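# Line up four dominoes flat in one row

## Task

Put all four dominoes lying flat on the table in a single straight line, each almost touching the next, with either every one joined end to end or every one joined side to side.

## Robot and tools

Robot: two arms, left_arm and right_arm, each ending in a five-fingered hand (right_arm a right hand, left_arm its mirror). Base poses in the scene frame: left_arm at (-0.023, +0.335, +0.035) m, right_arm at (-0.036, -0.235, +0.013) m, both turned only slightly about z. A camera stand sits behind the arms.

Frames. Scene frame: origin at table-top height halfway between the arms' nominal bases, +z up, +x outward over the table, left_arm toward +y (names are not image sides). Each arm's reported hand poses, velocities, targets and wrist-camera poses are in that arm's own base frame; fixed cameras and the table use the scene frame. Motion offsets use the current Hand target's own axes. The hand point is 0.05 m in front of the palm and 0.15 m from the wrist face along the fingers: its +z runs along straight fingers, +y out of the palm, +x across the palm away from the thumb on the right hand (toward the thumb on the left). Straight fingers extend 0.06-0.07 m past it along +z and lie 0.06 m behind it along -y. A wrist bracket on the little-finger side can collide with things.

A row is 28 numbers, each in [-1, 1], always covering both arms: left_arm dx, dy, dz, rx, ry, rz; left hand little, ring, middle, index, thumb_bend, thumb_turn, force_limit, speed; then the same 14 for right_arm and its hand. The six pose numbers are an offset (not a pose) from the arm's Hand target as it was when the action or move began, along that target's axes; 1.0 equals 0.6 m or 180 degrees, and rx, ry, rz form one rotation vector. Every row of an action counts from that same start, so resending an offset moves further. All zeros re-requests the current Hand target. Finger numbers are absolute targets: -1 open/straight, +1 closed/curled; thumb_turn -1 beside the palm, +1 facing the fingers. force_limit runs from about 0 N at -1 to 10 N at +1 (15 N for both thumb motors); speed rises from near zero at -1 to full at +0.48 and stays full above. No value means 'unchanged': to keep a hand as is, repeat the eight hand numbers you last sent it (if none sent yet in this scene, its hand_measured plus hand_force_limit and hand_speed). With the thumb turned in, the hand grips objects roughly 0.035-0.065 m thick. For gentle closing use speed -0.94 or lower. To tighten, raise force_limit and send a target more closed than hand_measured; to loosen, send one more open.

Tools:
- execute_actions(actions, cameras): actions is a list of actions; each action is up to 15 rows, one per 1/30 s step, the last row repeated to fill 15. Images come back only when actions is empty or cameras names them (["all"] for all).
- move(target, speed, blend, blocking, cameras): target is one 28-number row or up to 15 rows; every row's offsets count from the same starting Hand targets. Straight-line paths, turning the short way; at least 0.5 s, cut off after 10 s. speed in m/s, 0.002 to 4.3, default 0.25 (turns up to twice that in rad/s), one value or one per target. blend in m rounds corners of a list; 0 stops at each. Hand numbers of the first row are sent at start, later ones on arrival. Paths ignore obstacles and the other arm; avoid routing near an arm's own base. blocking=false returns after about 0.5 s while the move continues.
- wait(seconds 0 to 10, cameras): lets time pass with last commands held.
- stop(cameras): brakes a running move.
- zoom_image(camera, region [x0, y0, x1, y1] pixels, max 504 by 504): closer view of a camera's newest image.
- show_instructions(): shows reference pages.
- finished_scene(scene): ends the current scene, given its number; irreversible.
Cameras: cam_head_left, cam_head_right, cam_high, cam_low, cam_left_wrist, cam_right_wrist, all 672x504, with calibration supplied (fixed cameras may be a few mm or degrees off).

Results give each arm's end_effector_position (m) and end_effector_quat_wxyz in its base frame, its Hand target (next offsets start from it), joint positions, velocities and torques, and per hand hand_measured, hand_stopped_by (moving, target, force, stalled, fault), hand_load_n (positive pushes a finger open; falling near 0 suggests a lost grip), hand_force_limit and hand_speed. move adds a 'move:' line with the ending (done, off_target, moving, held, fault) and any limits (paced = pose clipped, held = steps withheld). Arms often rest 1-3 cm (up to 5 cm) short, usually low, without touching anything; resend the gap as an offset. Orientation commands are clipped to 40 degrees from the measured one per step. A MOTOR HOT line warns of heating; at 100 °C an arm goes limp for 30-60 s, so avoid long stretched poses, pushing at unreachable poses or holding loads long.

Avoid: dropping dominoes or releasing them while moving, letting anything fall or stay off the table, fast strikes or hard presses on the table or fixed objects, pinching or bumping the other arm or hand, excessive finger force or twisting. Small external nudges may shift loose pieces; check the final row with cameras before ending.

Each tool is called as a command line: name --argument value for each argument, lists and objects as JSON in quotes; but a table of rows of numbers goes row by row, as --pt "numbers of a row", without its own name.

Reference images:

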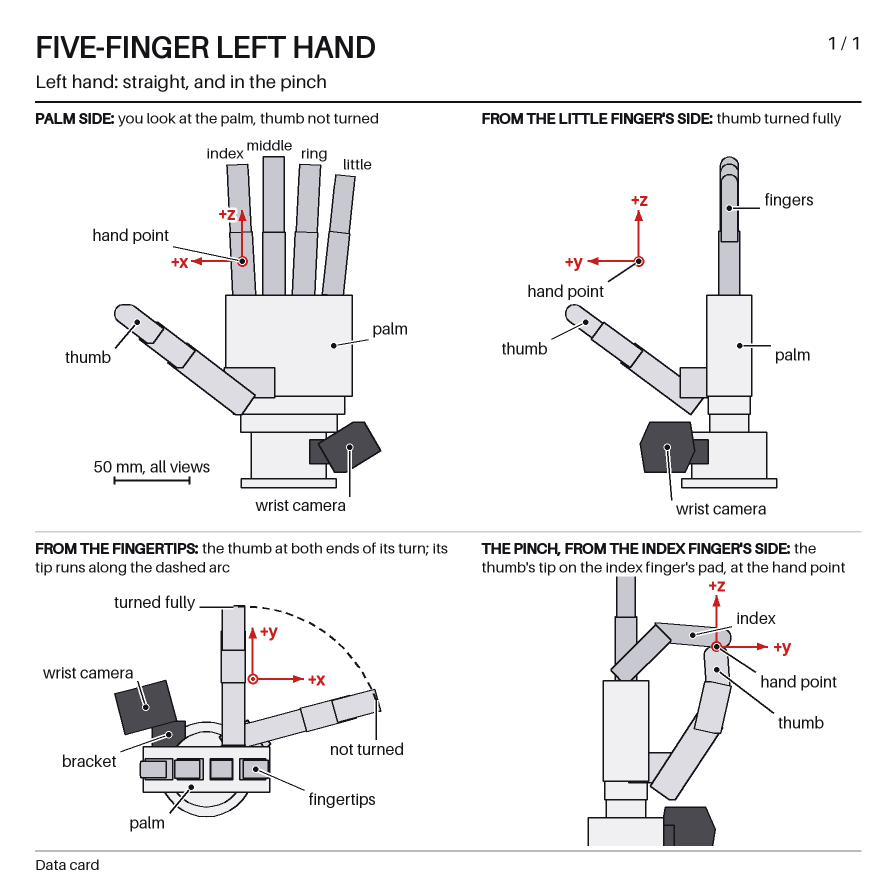

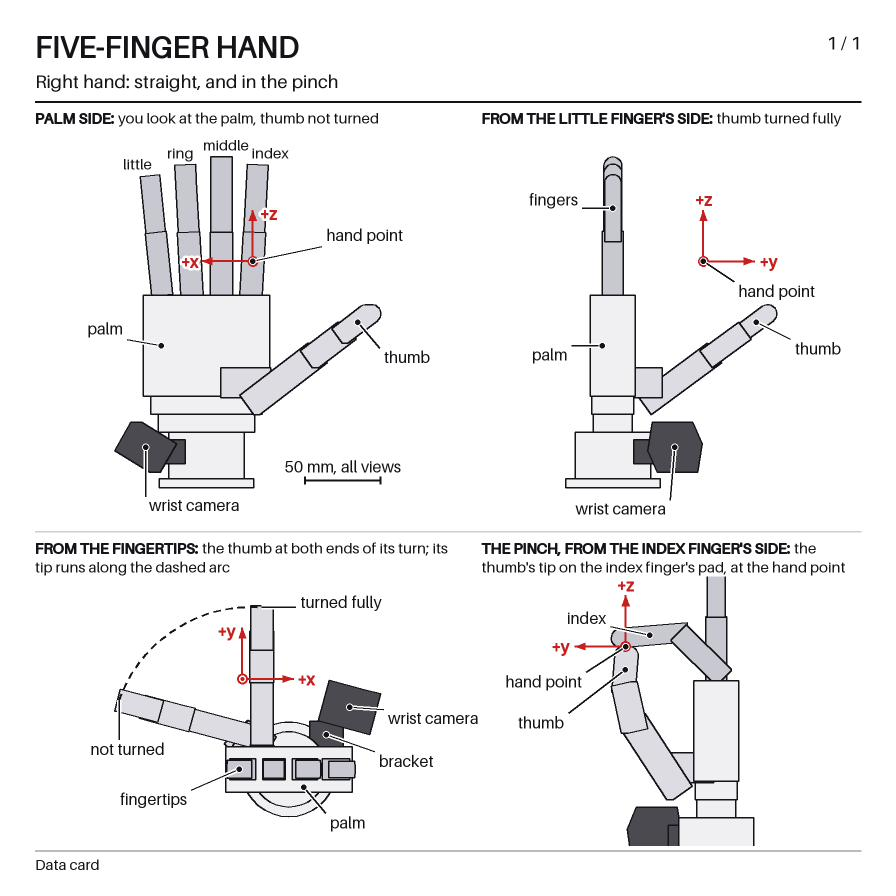

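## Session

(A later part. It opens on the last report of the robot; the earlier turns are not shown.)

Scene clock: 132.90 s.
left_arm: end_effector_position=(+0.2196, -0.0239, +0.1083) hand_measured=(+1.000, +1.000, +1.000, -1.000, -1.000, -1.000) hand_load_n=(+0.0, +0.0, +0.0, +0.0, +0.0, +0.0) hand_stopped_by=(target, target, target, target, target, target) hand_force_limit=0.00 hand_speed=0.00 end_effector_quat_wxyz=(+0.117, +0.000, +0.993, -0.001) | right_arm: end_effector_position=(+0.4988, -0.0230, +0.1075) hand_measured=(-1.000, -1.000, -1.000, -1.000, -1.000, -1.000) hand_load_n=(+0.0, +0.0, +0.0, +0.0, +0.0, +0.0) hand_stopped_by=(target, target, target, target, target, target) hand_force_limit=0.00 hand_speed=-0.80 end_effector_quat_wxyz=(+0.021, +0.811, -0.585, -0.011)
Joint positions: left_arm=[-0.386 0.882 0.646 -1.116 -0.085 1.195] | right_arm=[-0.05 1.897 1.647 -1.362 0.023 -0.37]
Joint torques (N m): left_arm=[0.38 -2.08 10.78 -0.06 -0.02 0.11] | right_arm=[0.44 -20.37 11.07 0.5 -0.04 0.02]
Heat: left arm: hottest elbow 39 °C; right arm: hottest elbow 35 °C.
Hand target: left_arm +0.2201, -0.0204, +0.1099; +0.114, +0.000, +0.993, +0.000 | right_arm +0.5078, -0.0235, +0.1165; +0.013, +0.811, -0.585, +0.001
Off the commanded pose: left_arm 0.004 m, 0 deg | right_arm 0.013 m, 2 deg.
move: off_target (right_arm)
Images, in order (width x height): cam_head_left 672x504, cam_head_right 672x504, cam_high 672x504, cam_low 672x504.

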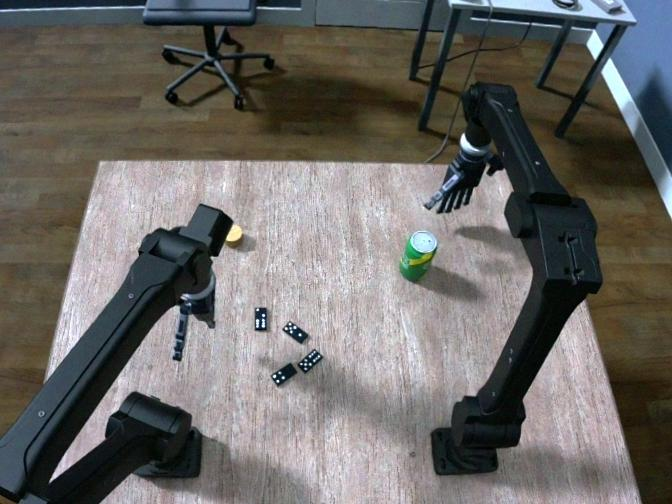

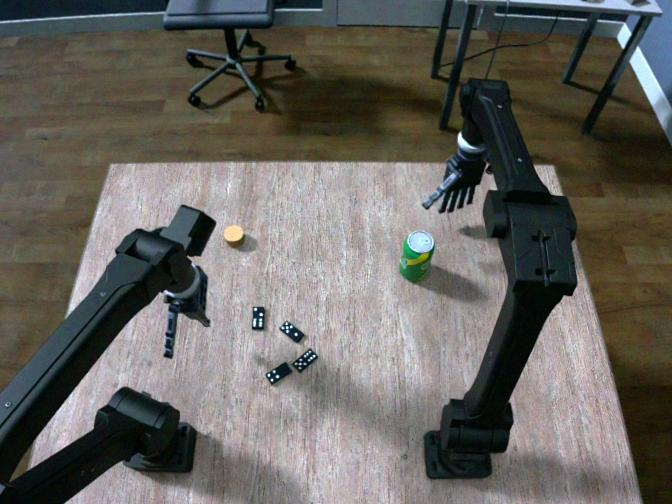

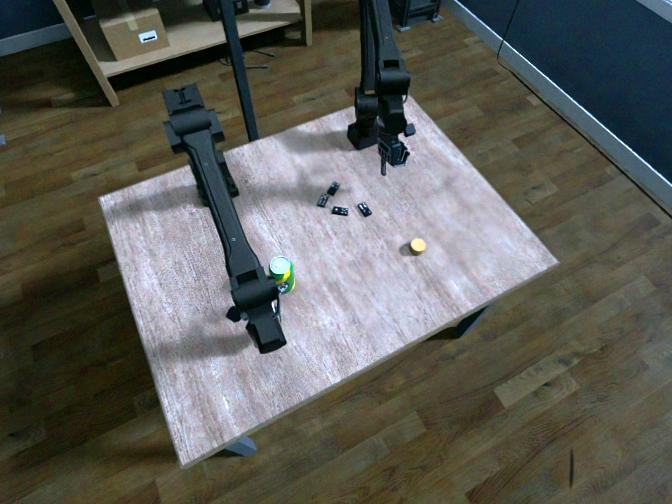

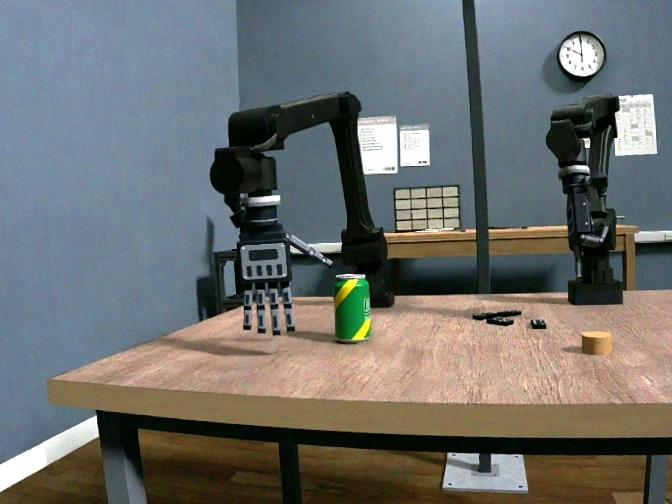

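move --target '[-0.0278,-0.4243,0.049,-0.1125,0,-0.487,1,1,-1,-1,-1,-1,0,0,0,0,0,0,0,0,-1,-1,-1,-1,-1,-1,0,-0.8]' --speed 0.3 --cameras '["cam_high","cam_low"]'

zoom_image --camera "cam_high" --region '[310, 170, 390, 230]'

zoom_image --camera "cam_low" --region '[465, 290, 565, 345]'

Scene clock: 196.00 s.
left_arm: end_effector_position=(+0.2362, -0.2606, +0.0807) hand_measured=(+1.000, +1.000, -1.000, -1.000, -1.000, -1.000) hand_load_n=(+0.0, +0.0, +0.0, +0.0, +0.0, +0.0) hand_stopped_by=(target, target, target, target, target, target) hand_force_limit=0.00 hand_speed=0.00 end_effector_quat_wxyz=(-0.079, +0.702, -0.703, -0.085) | right_arm: end_effector_position=(+0.4988, -0.0230, +0.1075) hand_measured=(-1.000, -1.000, -1.000, -1.000, -1.000, -1.000) hand_load_n=(+0.0, -0.5, +0.0, +0.0, +0.0, +0.0) hand_stopped_by=(target, target, target, target, target, target) hand_force_limit=0.00 hand_speed=-0.80 end_effector_quat_wxyz=(+0.021, +0.811, -0.585, -0.011)
Joint positions: left_arm=[-0.745 1.526 1.085 -1.296 -0.165 -0.757] | right_arm=[-0.05 1.897 1.647 -1.362 0.023 -0.37]
Joint torques (N m): left_arm=[-2.08 -9.47 12.37 -0.84 -0.12 -0.18] | right_arm=[0.67 -20.25 11.15 0.49 -0.03 0.02]
Heat: left arm: hottest elbow 39 °C; right arm: hottest elbow 36 °C.
Hand target: left_arm +0.2428, -0.2750, +0.0851; -0.080, +0.702, -0.703, -0.079 | right_arm +0.5078, -0.0235, +0.1165; +0.013, +0.811, -0.585, +0.001
Off the commanded pose: left_arm 0.016 m, 1 deg | right_arm 0.013 m, 2 deg.
move: off_target (left_arm, right_arm)
Images, in order (width x height): cam_high 672x504, cam_low 672x504.

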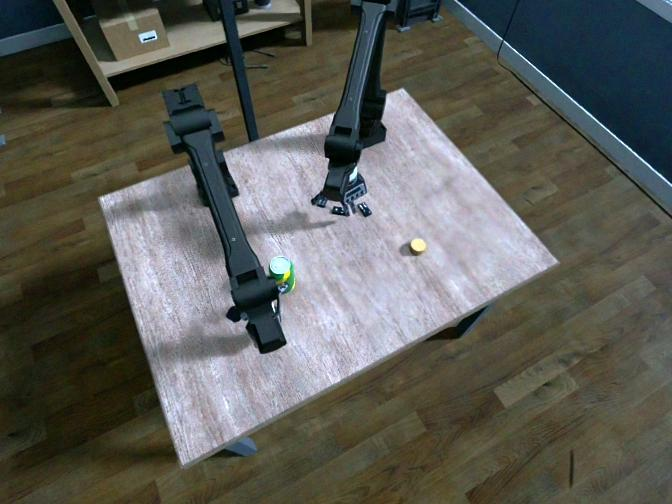

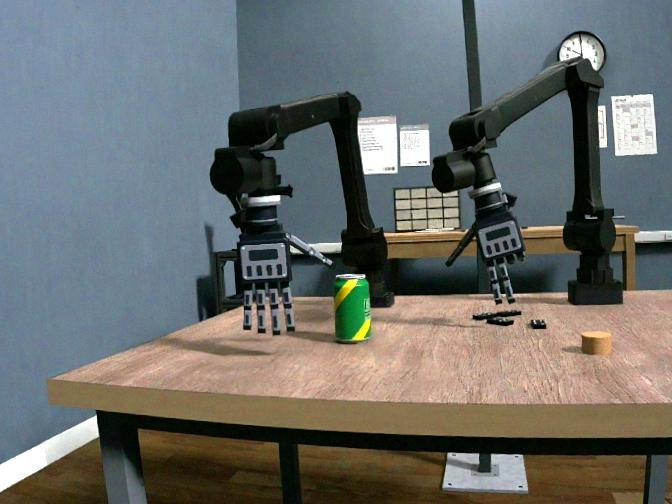

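Scaled by 6.300 from the camera's 672x504 image, which has a finer 960x720 frame.

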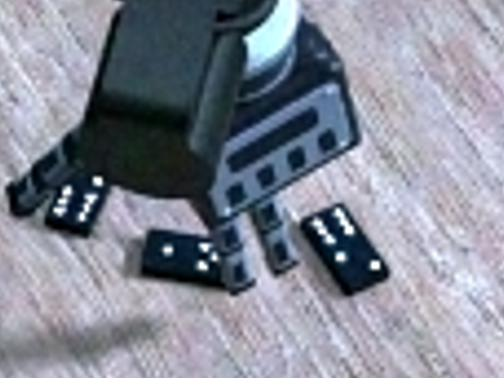

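Scaled by 5.040 from the camera's 672x504 image, which has a finer 960x720 frame.

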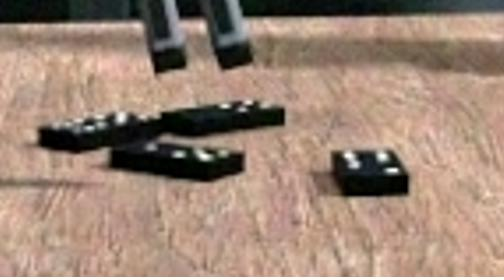

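move --target '[0.0235,0.013,0.0905,0,0,0,1,1,-1,-1,-1,-1,0,0,0,0,0,0,0,0,-1,-1,-1,-1,-1,-1,0,-0.8]' --speed 0.12 --cameras '["cam_high","cam_low"]'

zoom_image --camera "cam_high" --region '[310, 170, 390, 230]'

zoom_image --camera "cam_low" --region '[465, 290, 565, 345]'

Scene clock: 202.77 s.
left_arm: end_effector_position=(+0.2397, -0.2721, +0.0362) hand_measured=(+1.000, +1.000, -1.000, -1.000, -1.000, -1.000) hand_load_n=(+0.0, +0.5, +0.0, +0.0, +0.0, +0.0) hand_stopped_by=(target, target, target, target, target, target) hand_force_limit=0.00 hand_speed=0.00 end_effector_quat_wxyz=(-0.081, +0.703, -0.703, -0.074) | right_arm: end_effector_position=(+0.4988, -0.0230, +0.1075) hand_measured=(-1.000, -1.000, -1.000, -1.000, -1.000, -1.000) hand_load_n=(+0.0, +0.0, +0.0, +0.0, +0.0, +0.0) hand_stopped_by=(target, target, target, target, target, target) hand_force_limit=0.00 hand_speed=-0.80 end_effector_quat_wxyz=(+0.021, +0.811, -0.585, -0.011)
Joint positions: left_arm=[-0.761 1.593 1.038 -1.162 -0.165 -0.774] | right_arm=[-0.05 1.897 1.647 -1.362 0.023 -0.37]
Joint torques (N m): left_arm=[-1.96 -10.34 8.1 -0.18 -0.04 -0.16] | right_arm=[0.67 -20.31 11.1 0.61 -0.04 0.02]
Heat: left arm: hottest elbow 40 °C; right arm: hottest elbow 36 °C.
Hand target: left_arm +0.2352, -0.2766, +0.0290; -0.080, +0.702, -0.703, -0.079 | right_arm +0.5078, -0.0235, +0.1165; +0.013, +0.811, -0.585, +0.001
Off the commanded pose: left_arm 0.010 m, 1 deg | right_arm 0.013 m, 2 deg.
move: off_target (right_arm)
Images, in order (width x height): cam_high 672x504, cam_low 672x504.

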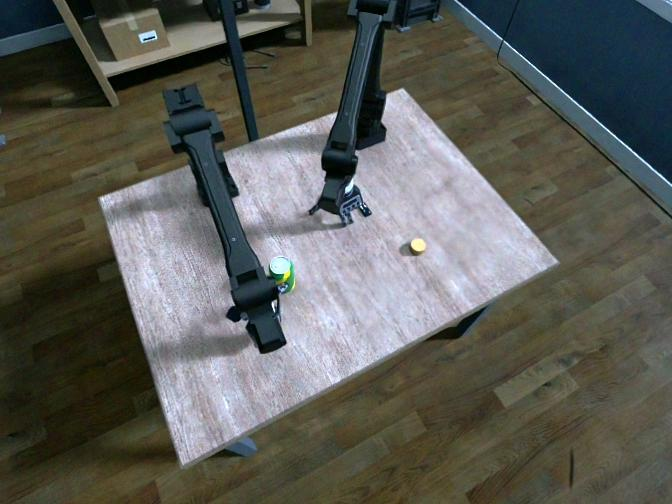

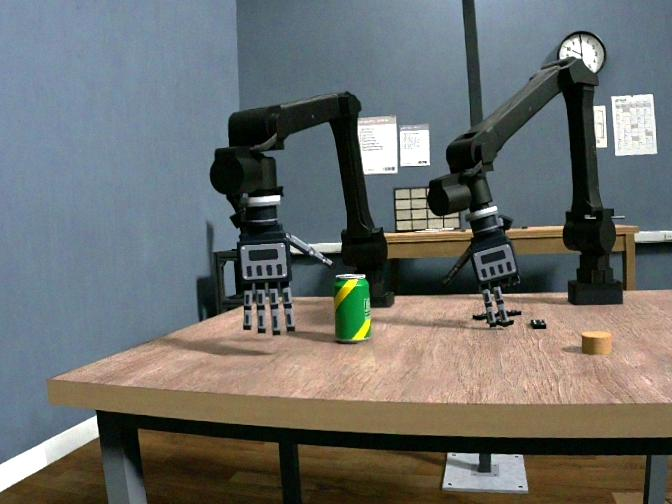

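Scaled by 6.300 from the camera's 672x504 image, which has a finer 960x720 frame.

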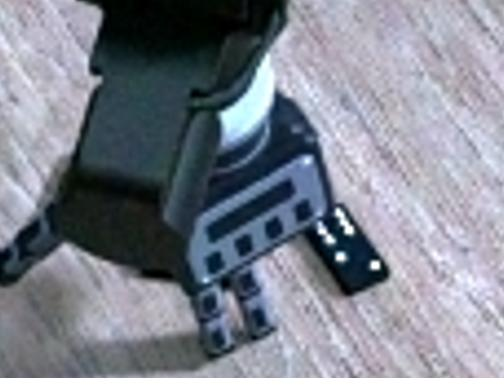

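Scaled by 5.040 from the camera's 672x504 image, which has a finer 960x720 frame.

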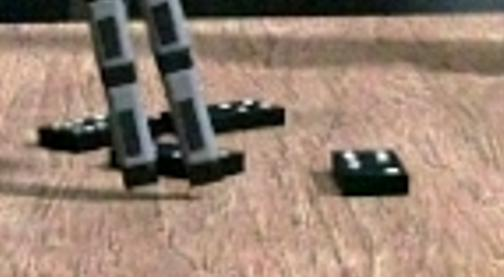

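move --target '[-0.0047,0.0703,-0.0083,0,0,0,1,1,-1,-1,-1,-1,0,0,0,0,0,0,0,0,-1,-1,-1,-1,-1,-1,0,-0.8]' --speed 0.07 --cameras '["cam_high","cam_low"]'

zoom_image --camera "cam_high" --region '[310, 170, 390, 230]'

zoom_image --camera "cam_low" --region '[465, 290, 565, 345]'

Scene clock: 208.90 s.
left_arm: end_effector_position=(+0.1997, -0.2736, +0.0343) hand_measured=(+1.000, +1.000, -1.000, -1.000, -1.000, -1.000) hand_load_n=(+0.0, +0.0, +0.0, +0.0, +0.0, +0.0) hand_stopped_by=(target, target, target, target, target, target) hand_force_limit=0.00 hand_speed=0.00 end_effector_quat_wxyz=(-0.081, +0.702, -0.703, -0.077) | right_arm: end_effector_position=(+0.4988, -0.0230, +0.1075) hand_measured=(-1.000, -1.000, -1.000, -1.000, -1.000, -1.000) hand_load_n=(+0.0, +0.0, +0.0, +0.0, +0.0, +0.0) hand_stopped_by=(target, target, target, target, target, target) hand_force_limit=0.00 hand_speed=-0.80 end_effector_quat_wxyz=(+0.021, +0.811, -0.585, -0.011)
Joint positions: left_arm=[-0.835 1.539 0.965 -1.161 -0.153 -0.847] | right_arm=[-0.05 1.897 1.647 -1.362 0.023 -0.37]
Joint torques (N m): left_arm=[-2.02 -11.22 7.54 -0.66 -0.04 -0.16] | right_arm=[0.62 -20.07 11.19 0.59 -0.05 0.02]
Heat: left arm: hottest elbow 39 °C; right arm: hottest elbow 36 °C.
Hand target: left_arm +0.1929, -0.2748, +0.0345; -0.081, +0.702, -0.703, -0.079 | right_arm +0.5078, -0.0235, +0.1165; +0.013, +0.811, -0.585, +0.001
Off the commanded pose: left_arm 0.007 m, 0 deg | right_arm 0.013 m, 2 deg.
move: off_target (right_arm)
Images, in order (width x height): cam_high 672x504, cam_low 672x504.

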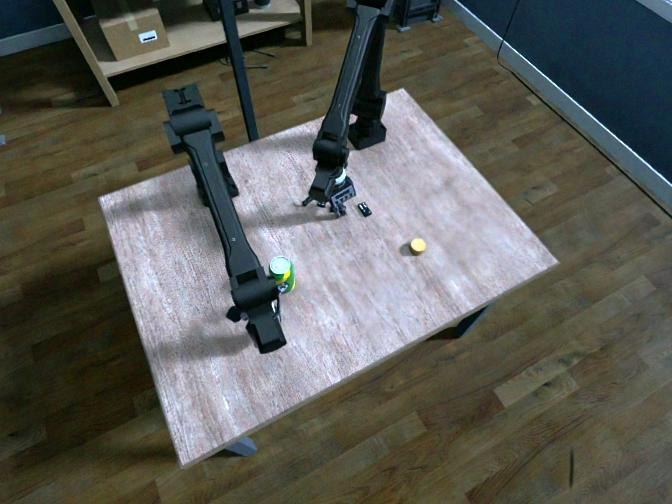

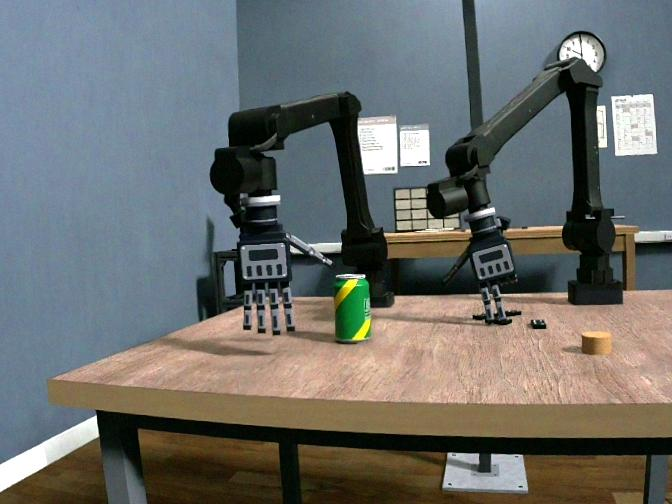

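Scaled by 6.300 from the camera's 672x504 image, which has a finer 960x720 frame.

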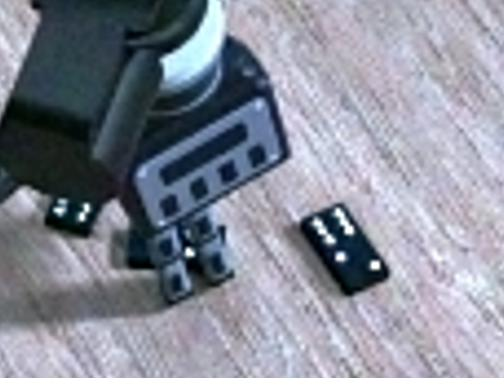

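Scaled by 5.040 from the camera's 672x504 image, which has a finer 960x720 frame.

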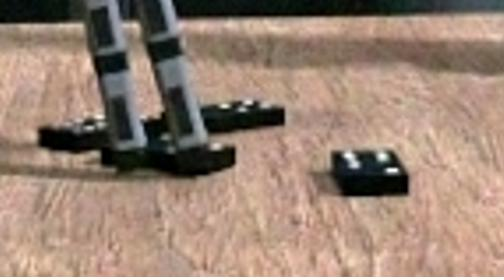

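move --pt "-0.0168 -0.01 -0.073 0 0 0 1 1 -1 -1 -1 -1 0 0 0 0 0 0 0 0 -1 -1 -1 -1 -1 -1 0 -0.8" --pt "-0.0572 0.0848 -0.0637 0 0 0 1 1 -1 -1 -1 -1 0 0 0 0 0 0 0 0 -1 -1 -1 -1 -1 -1 0 -0.8" --pt "-0.0333 0.0932 0.0172 0 0 0 1 1 -1 -1 -1 -1 0 0 0 0 0 0 0 0 -1 -1 -1 -1 -1 -1 0 -0.8" --speed 0.15 --cameras '["cam_high","cam_low"]'

zoom_image --camera "cam_high" --region '[310, 170, 390, 230]'

zoom_image --camera "cam_low" --region '[465, 290, 565, 345]'

Scene clock: 237.80 s.
left_arm: end_effector_position=(+0.1414, -0.2501, +0.0342) hand_measured=(+1.000, +1.000, -1.000, -1.000, -1.000, -1.000) hand_load_n=(+0.0, +0.0, +0.0, +0.0, +0.0, +0.0) hand_stopped_by=(target, target, target, target, target, target) hand_force_limit=0.00 hand_speed=0.00 end_effector_quat_wxyz=(-0.080, +0.703, -0.703, -0.075) | right_arm: end_effector_position=(+0.4988, -0.0230, +0.1075) hand_measured=(-1.000, -1.000, -1.000, -1.000, -1.000, -1.000) hand_load_n=(+0.0, +0.0, +0.0, +0.0, +0.0, +0.0) hand_stopped_by=(target, target, target, target, target, target) hand_force_limit=0.00 hand_speed=-0.80 end_effector_quat_wxyz=(+0.021, +0.811, -0.585, -0.011)
Joint positions: left_arm=[-0.918 1.401 0.814 -1.156 -0.139 -0.93] | right_arm=[-0.05 1.897 1.647 -1.362 0.023 -0.37]
Joint torques (N m): left_arm=[-2.08 -7.06 7.82 -0.21 -0.01 -0.18] | right_arm=[0.38 -20.25 11.11 0.64 -0.05 0.01]
Heat: left arm: hottest elbow 38 °C; right arm: hottest elbow 36 °C.
Hand target: left_arm +0.1370, -0.2530, +0.0288; -0.080, +0.702, -0.703, -0.079 | right_arm +0.5078, -0.0235, +0.1165; +0.013, +0.811, -0.585, +0.001
Off the commanded pose: left_arm 0.007 m, 0 deg | right_arm 0.013 m, 2 deg.
move: off_target (right_arm)
Images, in order (width x height): cam_high 672x504, cam_low 672x504.

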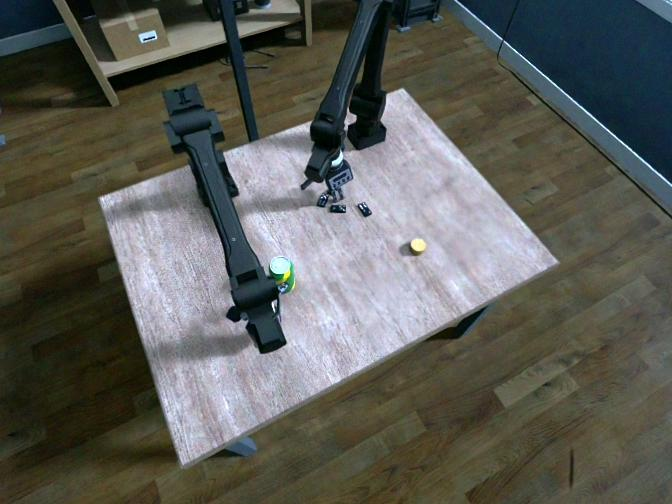

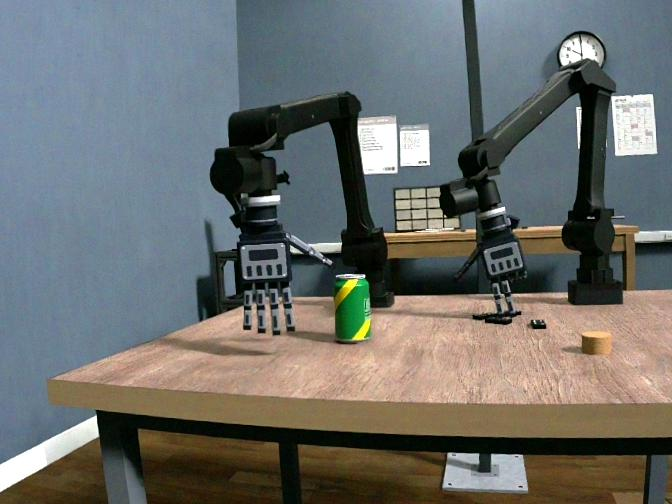

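Scaled by 6.300 from the camera's 672x504 image, which has a finer 960x720 frame.

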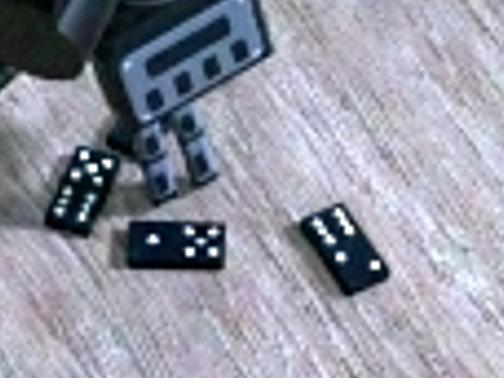

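Scaled by 5.040 from the camera's 672x504 image, which has a finer 960x720 frame.

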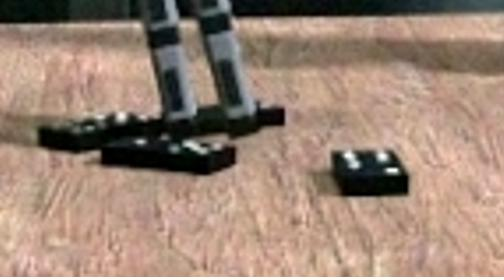

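zoom_image --camera "cam_high" --region '[315, 180, 375, 225]'

Scaled by 8.400 from the camera's 672x504 image, which has a finer 960x720 frame.

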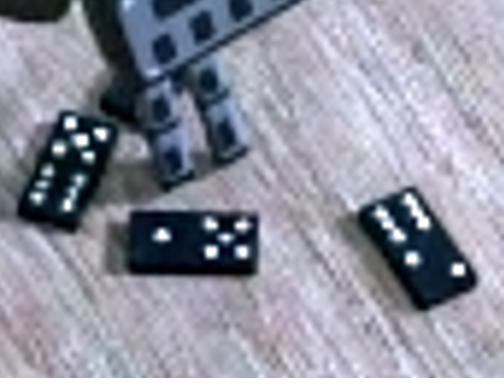

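move --target '[-0.0045,0.0692,-0.0087,0,0,0,1,1,-1,-1,-1,-1,0,0,0,0,0,0,0,0,-1,-1,-1,-1,-1,-1,0,-0.8]' --speed 0.07 --cameras '["cam_high","cam_low"]'

zoom_image --camera "cam_high" --region '[310, 165, 370, 210]'

zoom_image --camera "cam_low" --region '[465, 290, 565, 345]'

Scene clock: 275.47 s.
left_arm: end_effector_position=(+0.1020, -0.2528, +0.0341) hand_measured=(+1.000, +1.000, -1.000, -1.000, -1.000, -1.000) hand_load_n=(+0.0, +0.5, +0.0, +0.0, +0.0, +0.0) hand_stopped_by=(target, target, target, target, target, target) hand_force_limit=0.00 hand_speed=0.00 end_effector_quat_wxyz=(-0.080, +0.703, -0.703, -0.076) | right_arm: end_effector_position=(+0.4988, -0.0230, +0.1075) hand_measured=(-1.000, -1.000, -1.000, -1.000, -1.000, -1.000) hand_load_n=(+0.0, +0.0, +0.0, +0.0, +0.0, +0.0) hand_stopped_by=(target, target, target, target, target, target) hand_force_limit=0.00 hand_speed=-0.80 end_effector_quat_wxyz=(+0.021, +0.811, -0.585, -0.011)
Joint positions: left_arm=[-1.024 1.353 0.765 -1.17 -0.119 -1.034] | right_arm=[-0.05 1.897 1.647 -1.362 0.023 -0.37]
Joint torques (N m): left_arm=[-2.08 -8 7.5 -0.87 0.01 -0.16] | right_arm=[0.26 -20.37 11.17 0.54 -0.04 0.03]
Heat: left arm: hottest elbow 37 °C; right arm: hottest elbow 36 °C.
Hand target: left_arm +0.0955, -0.2515, +0.0344; -0.081, +0.702, -0.703, -0.079 | right_arm +0.5078, -0.0235, +0.1165; +0.013, +0.811, -0.585, +0.001
Off the commanded pose: left_arm 0.007 m, 0 deg | right_arm 0.013 m, 2 deg.
move: off_target (right_arm)
Images, in order (width x height): cam_high 672x504, cam_low 672x504.

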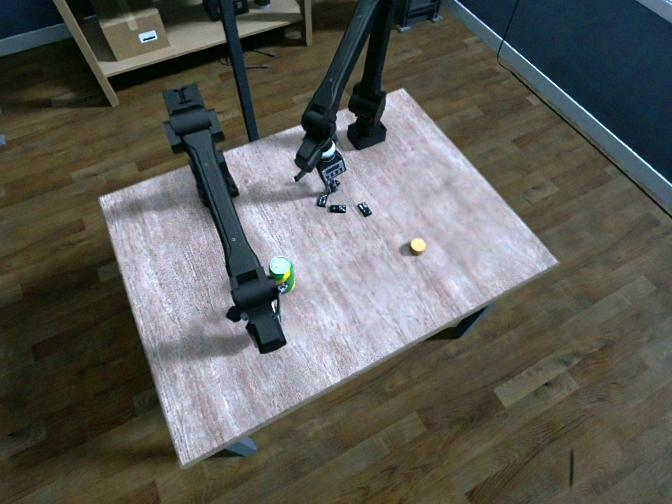

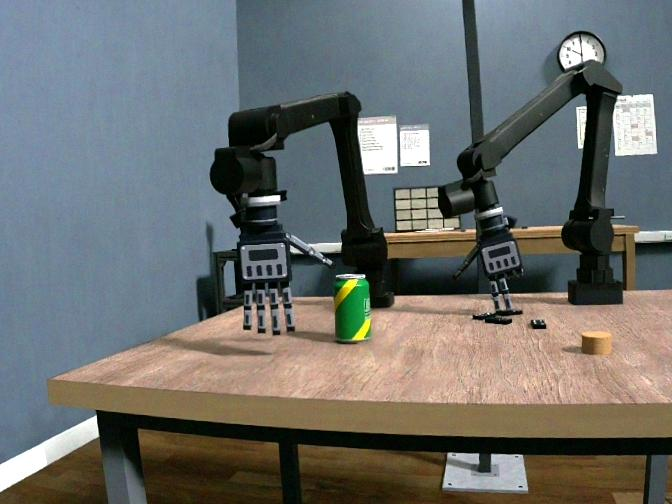

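Scaled by 8.400 from the camera's 672x504 image, which has a finer 960x720 frame.

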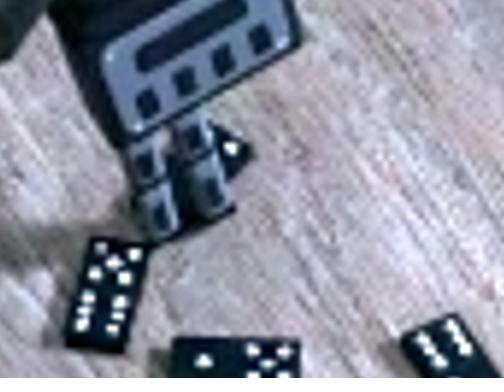

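Scaled by 5.040 from the camera's 672x504 image, which has a finer 960x720 frame.

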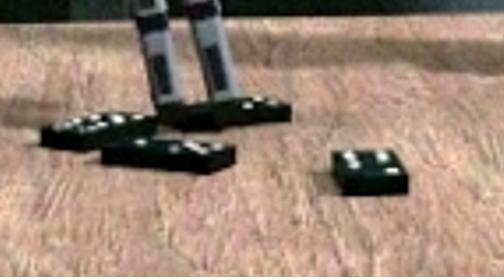

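move --pt "-0.0168 -0.0133 -0.073 0 0 0 1 1 -1 -1 -1 -1 0 0 0 0 0 0 0 0 -1 -1 -1 -1 -1 -1 0 -0.8" --pt "0.0648 0.0292 -0.093 0 0 0 1 1 -1 -1 -1 -1 0 0 0 0 0 0 0 0 -1 -1 -1 -1 -1 -1 0 -0.8" --pt "0.088 0.0308 -0.0111 0 0 0 1 1 -1 -1 -1 -1 0 0 0 0 0 0 0 0 -1 -1 -1 -1 -1 -1 0 -0.8" --speed 0.15 --cameras '["cam_high","cam_low"]'

zoom_image --camera "cam_high" --region '[300, 165, 360, 210]'

zoom_image --camera "cam_low" --region '[455, 290, 555, 345]'

Scene clock: 305.67 s.
left_arm: end_effector_position=(+0.0817, -0.3028, +0.0349) hand_measured=(+1.000, +1.000, -1.000, -1.000, -1.000, -1.000) hand_load_n=(+0.0, +0.0, +0.0, +0.0, +0.0, +0.0) hand_stopped_by=(target, target, target, target, target, target) hand_force_limit=0.00 hand_speed=0.00 end_effector_quat_wxyz=(-0.078, +0.703, -0.703, -0.075) | right_arm: end_effector_position=(+0.4988, -0.0230, +0.1075) hand_measured=(-1.000, -1.000, -1.000, -1.000, -1.000, -1.000) hand_load_n=(+0.0, +0.0, +0.0, +0.0, +0.0, +0.0) hand_stopped_by=(target, target, target, target, target, target) hand_force_limit=0.00 hand_speed=-0.80 end_effector_quat_wxyz=(+0.021, +0.811, -0.585, -0.011)
Joint positions: left_arm=[-1.148 1.443 0.858 -1.183 -0.092 -1.157] | right_arm=[-0.05 1.897 1.647 -1.362 0.023 -0.37]
Joint torques (N m): left_arm=[-2.02 -7.65 7.79 -0.31 -0.01 -0.17] | right_arm=[0.62 -20.13 11.1 0.53 -0.03 0.02]
Heat: left arm: hottest elbow 37 °C; right arm: hottest elbow 36 °C.
Hand target: left_arm +0.0770, -0.3045, +0.0290; -0.080, +0.702, -0.703, -0.079 | right_arm +0.5078, -0.0235, +0.1165; +0.013, +0.811, -0.585, +0.001
Off the commanded pose: left_arm 0.008 m, 1 deg | right_arm 0.013 m, 2 deg.
move: off_target (right_arm)
Images, in order (width x height): cam_high 672x504, cam_low 672x504.

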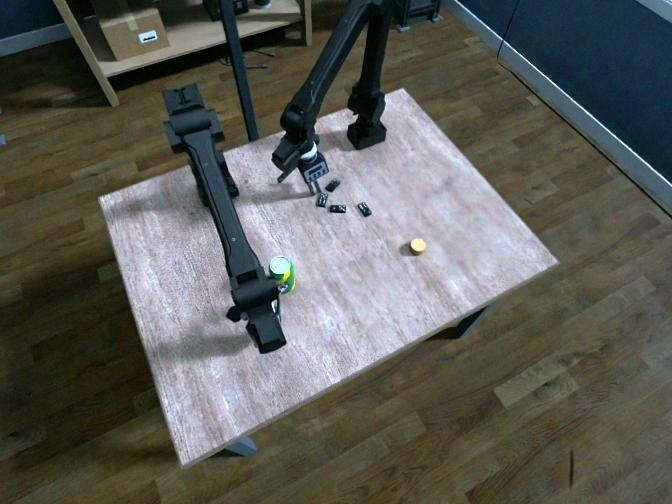

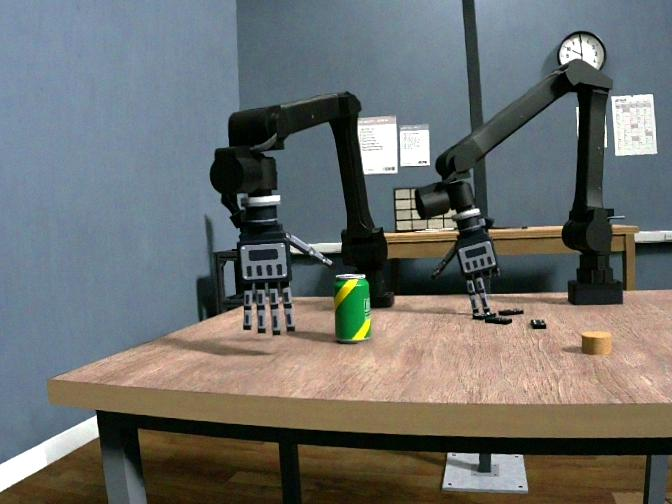

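Scaled by 8.400 from the camera's 672x504 image, which has a finer 960x720 frame.

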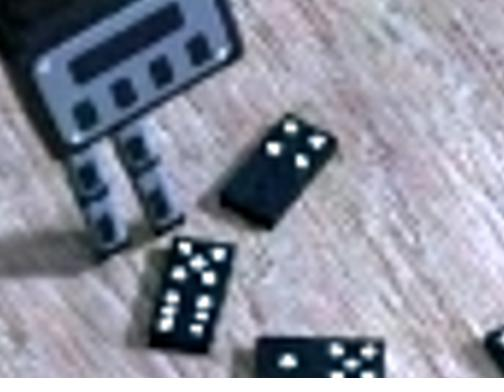

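Scaled by 5.040 from the camera's 672x504 image, which has a finer 960x720 frame.

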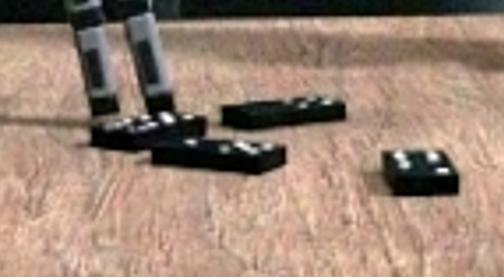

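move --pt "-0.0146 -0.0033 0.0034 0 0 0 1 1 -1 -1 -1 -1 0 0 0 0 0 0 0 0 -1 -1 -1 -1 -1 -1 0 -0.8" --pt "-0.0425 -0.0707 0.0081 0 0 0 1 1 -1 -1 -1 -1 0 0 0 0 0 0 0 0 -1 -1 -1 -1 -1 -1 0 -0.8" --speed 0.07 --cameras '["cam_high","cam_low"]'

zoom_image --camera "cam_high" --region '[300, 165, 360, 210]'

zoom_image --camera "cam_low" --region '[455, 290, 555, 345]'

Scene clock: 332.17 s.
left_arm: end_effector_position=(+0.1128, -0.2794, +0.0309) hand_measured=(+1.000, +1.000, -1.000, -1.000, -1.000, -1.000) hand_load_n=(+0.0, +0.0, +0.0, -0.5, +0.0, +0.0) hand_stopped_by=(target, target, target, target, target, target) hand_force_limit=0.00 hand_speed=0.00 end_effector_quat_wxyz=(-0.080, +0.701, -0.704, -0.082) | right_arm: end_effector_position=(+0.4988, -0.0230, +0.1075) hand_measured=(-1.000, -1.000, -1.000, -1.000, -1.000, -1.000) hand_load_n=(-0.5, +0.0, +0.0, -0.5, +0.0, +0.0) hand_stopped_by=(target, target, target, target, target, target) hand_force_limit=0.00 hand_speed=-0.80 end_effector_quat_wxyz=(+0.021, +0.811, -0.585, -0.011)
Joint positions: left_arm=[-1.036 1.443 0.843 -1.172 -0.115 -1.044] | right_arm=[-0.05 1.897 1.647 -1.362 0.023 -0.37]
Joint torques (N m): left_arm=[0.56 -8.64 8.12 -0.24 -0.34 0.13] | right_arm=[0.21 -20.31 11.15 0.5 -0.03 0.01]
Heat: left arm: hottest elbow 36 °C; right arm: hottest elbow 36 °C.
Hand target: left_arm +0.1194, -0.2785, +0.0301; -0.081, +0.702, -0.703, -0.079 | right_arm +0.5078, -0.0235, +0.1165; +0.013, +0.811, -0.585, +0.001
Off the commanded pose: left_arm 0.007 m, 0 deg | right_arm 0.013 m, 2 deg.
move: off_target (right_arm)
Images, in order (width x height): cam_high 672x504, cam_low 672x504.

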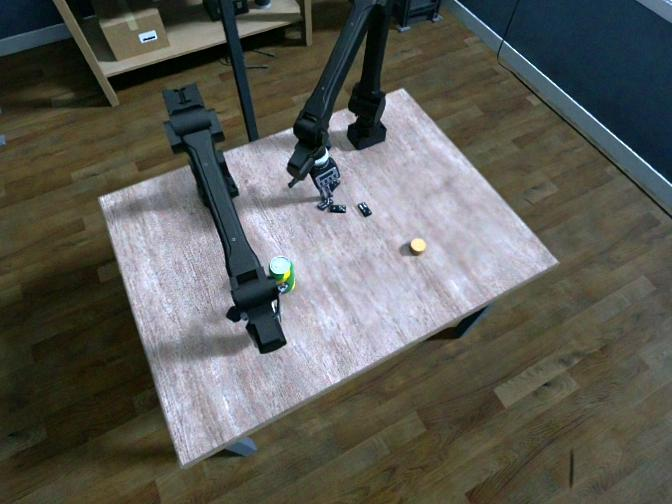

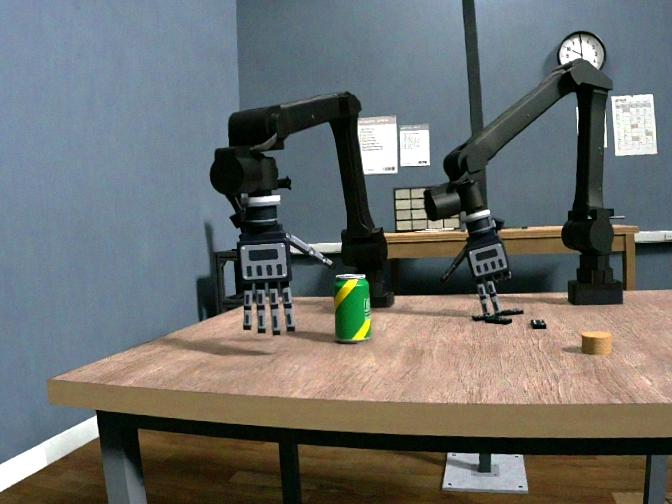

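Scaled by 8.400 from the camera's 672x504 image, which has a finer 960x720 frame.

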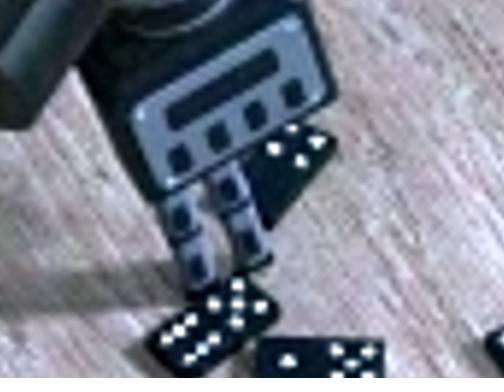

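Scaled by 5.040 from the camera's 672x504 image, which has a finer 960x720 frame.

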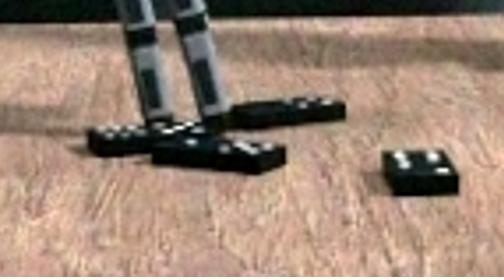

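move --pt "-0.015 -0.01 -0.065 0 0 0 1 1 -1 -1 -1 -1 0 0 0 0 0 0 0 0 -1 -1 -1 -1 -1 -1 0 -0.8" --pt "-0.084 0 -0.049 0 0 0 1 1 -1 -1 -1 -1 0 0 0 0 0 0 0 0 -1 -1 -1 -1 -1 -1 0 -0.8" --pt "-0.0688 0.0048 0.0169 0 0 0 1 1 -1 -1 -1 -1 0 0 0 0 0 0 0 0 -1 -1 -1 -1 -1 -1 0 -0.8" --speed 0.12 --cameras '["cam_high","cam_low"]'

zoom_image --camera "cam_high" --region '[300, 165, 360, 210]'

zoom_image --camera "cam_low" --region '[455, 290, 555, 345]'

Scene clock: 354.90 s.
left_arm: end_effector_position=(+0.1155, -0.2388, +0.0346) hand_measured=(+1.000, +1.000, -1.000, -1.000, -1.000, -1.000) hand_load_n=(+0.0, +0.0, +0.0, +0.0, +0.0, +0.0) hand_stopped_by=(target, target, target, target, target, target) hand_force_limit=0.00 hand_speed=0.00 end_effector_quat_wxyz=(-0.080, +0.703, -0.702, -0.073) | right_arm: end_effector_position=(+0.4988, -0.0230, +0.1075) hand_measured=(-1.000, -1.000, -1.000, -1.000, -1.000, -1.000) hand_load_n=(+0.0, +0.0, +0.0, +0.0, -0.5, +0.0) hand_stopped_by=(target, target, target, target, target, target) hand_force_limit=0.00 hand_speed=-0.80 end_effector_quat_wxyz=(+0.021, +0.811, -0.585, -0.011)
Joint positions: left_arm=[-0.962 1.334 0.751 -1.162 -0.13 -0.975] | right_arm=[-0.05 1.897 1.647 -1.362 0.023 -0.37]
Joint torques (N m): left_arm=[-0.21 -5.95 7.73 -0.21 -0.2 0.07] | right_arm=[0.67 -20.6 11.12 0.46 -0.05 0.04]
Heat: left arm: hottest elbow 37 °C; right arm: hottest elbow 36 °C.
Hand target: left_arm +0.1166, -0.2361, +0.0296; -0.081, +0.702, -0.703, -0.079 | right_arm +0.5078, -0.0235, +0.1165; +0.013, +0.811, -0.585, +0.001
Off the commanded pose: left_arm 0.006 m, 1 deg | right_arm 0.013 m, 2 deg.
move: off_target (right_arm)
Images, in order (width x height): cam_high 672x504, cam_low 672x504.

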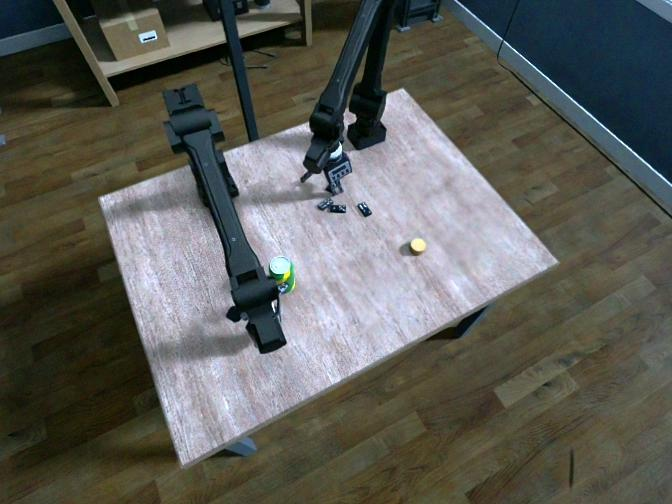

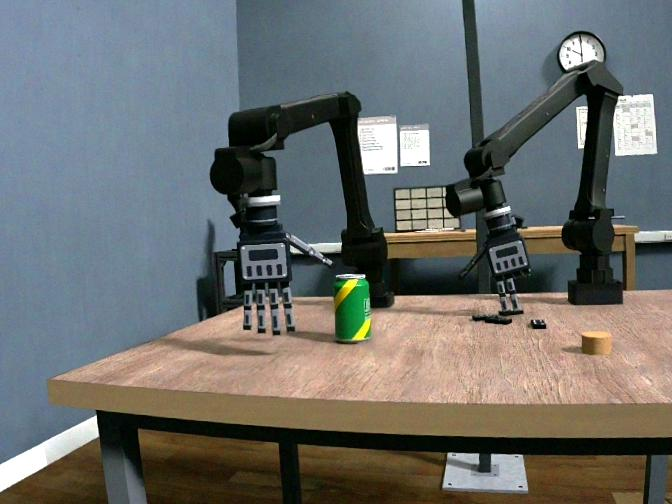

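Scaled by 8.400 from the camera's 672x504 image, which has a finer 960x720 frame.

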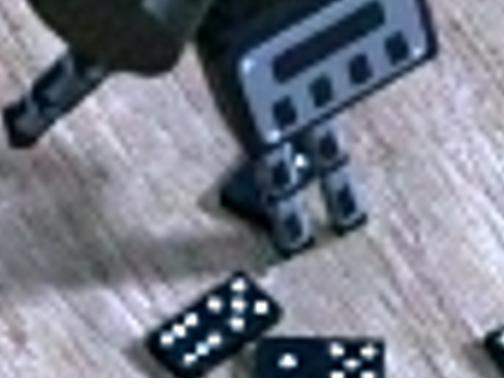

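Scaled by 5.040 from the camera's 672x504 image, which has a finer 960x720 frame.

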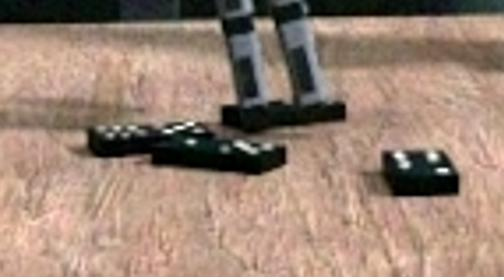

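move --pt "-0.0125 0.0077 0.0029 0 0 0 1 1 -1 -1 -1 -1 0 0 0 0 0 0 0 0 -1 -1 -1 -1 -1 -1 0 -0.8" --pt "0.0113 0.05 -0.0103 0 0 0 1 1 -1 -1 -1 -1 0 0 0 0 0 0 0 0 -1 -1 -1 -1 -1 -1 0 -0.8" --speed 0.07 --cameras '["cam_high","cam_low"]'

zoom_image --camera "cam_high" --region '[300, 165, 360, 210]'

zoom_image --camera "cam_low" --region '[455, 290, 555, 345]'

Scene clock: 396.67 s.
left_arm: end_effector_position=(+0.0914, -0.2432, +0.0322) hand_measured=(+1.000, +1.000, -1.000, -1.000, -1.000, -1.000) hand_load_n=(+0.0, +0.5, +0.0, +0.0, +0.0, +0.0) hand_stopped_by=(target, target, target, target, target, target) hand_force_limit=0.00 hand_speed=0.00 end_effector_quat_wxyz=(-0.080, +0.702, -0.703, -0.079) | right_arm: end_effector_position=(+0.4988, -0.0230, +0.1075) hand_measured=(-1.000, -1.000, -1.000, -1.000, -1.000, -1.000) hand_load_n=(+0.0, +0.0, +0.0, +0.0, +0.0, +0.0) hand_stopped_by=(target, target, target, target, target, target) hand_force_limit=0.00 hand_speed=-0.80 end_effector_quat_wxyz=(+0.021, +0.811, -0.585, -0.011)
Joint positions: left_arm=[-1.037 1.324 0.731 -1.172 -0.116 -1.047] | right_arm=[-0.05 1.897 1.647 -1.362 0.023 -0.37]
Joint torques (N m): left_arm=[-2.08 -7.36 7.98 -0.88 0 -0.16] | right_arm=[0.32 -20.37 11.07 0.65 -0.03 0.01]
Heat: left arm: hottest elbow 36 °C; right arm: hottest elbow 36 °C.
Hand target: left_arm +0.0866, -0.2440, +0.0340; -0.080, +0.702, -0.703, -0.079 | right_arm +0.5078, -0.0235, +0.1165; +0.013, +0.811, -0.585, +0.001
Off the commanded pose: left_arm 0.005 m, 0 deg | right_arm 0.013 m, 2 deg.
move: off_target (right_arm)
Images, in order (width x height): cam_high 672x504, cam_low 672x504.

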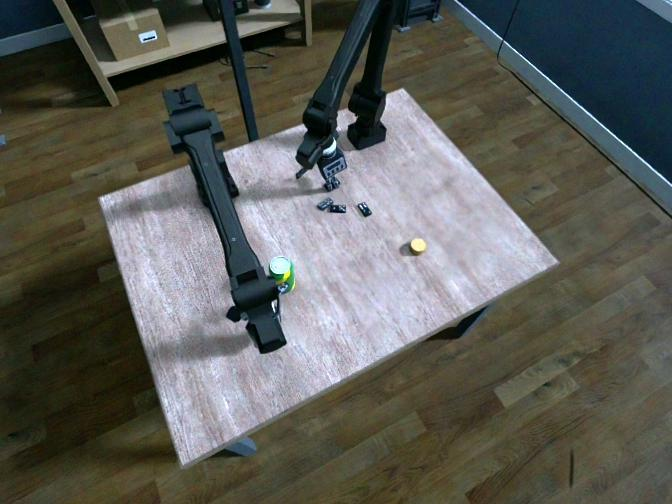

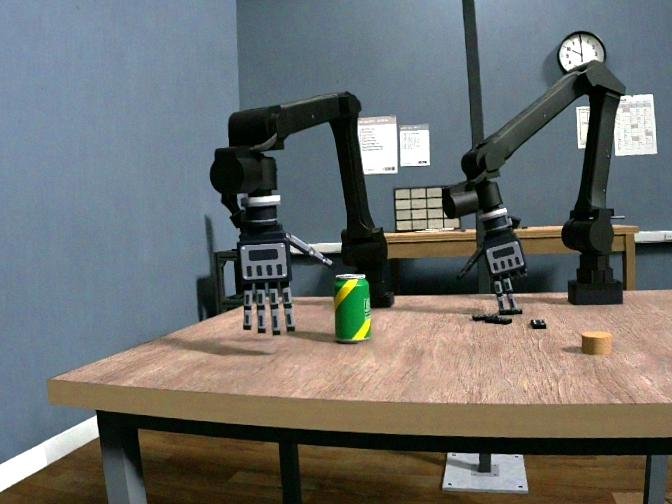

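Scaled by 8.400 from the camera's 672x504 image, which has a finer 960x720 frame.

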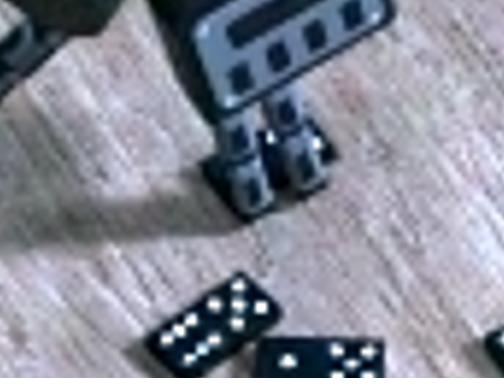

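Scaled by 5.040 from the camera's 672x504 image, which has a finer 960x720 frame.

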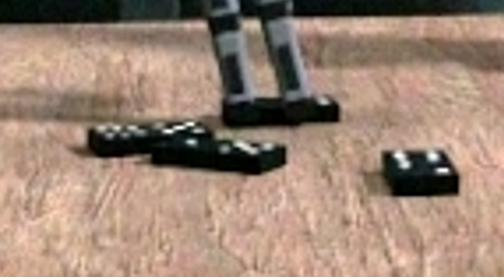

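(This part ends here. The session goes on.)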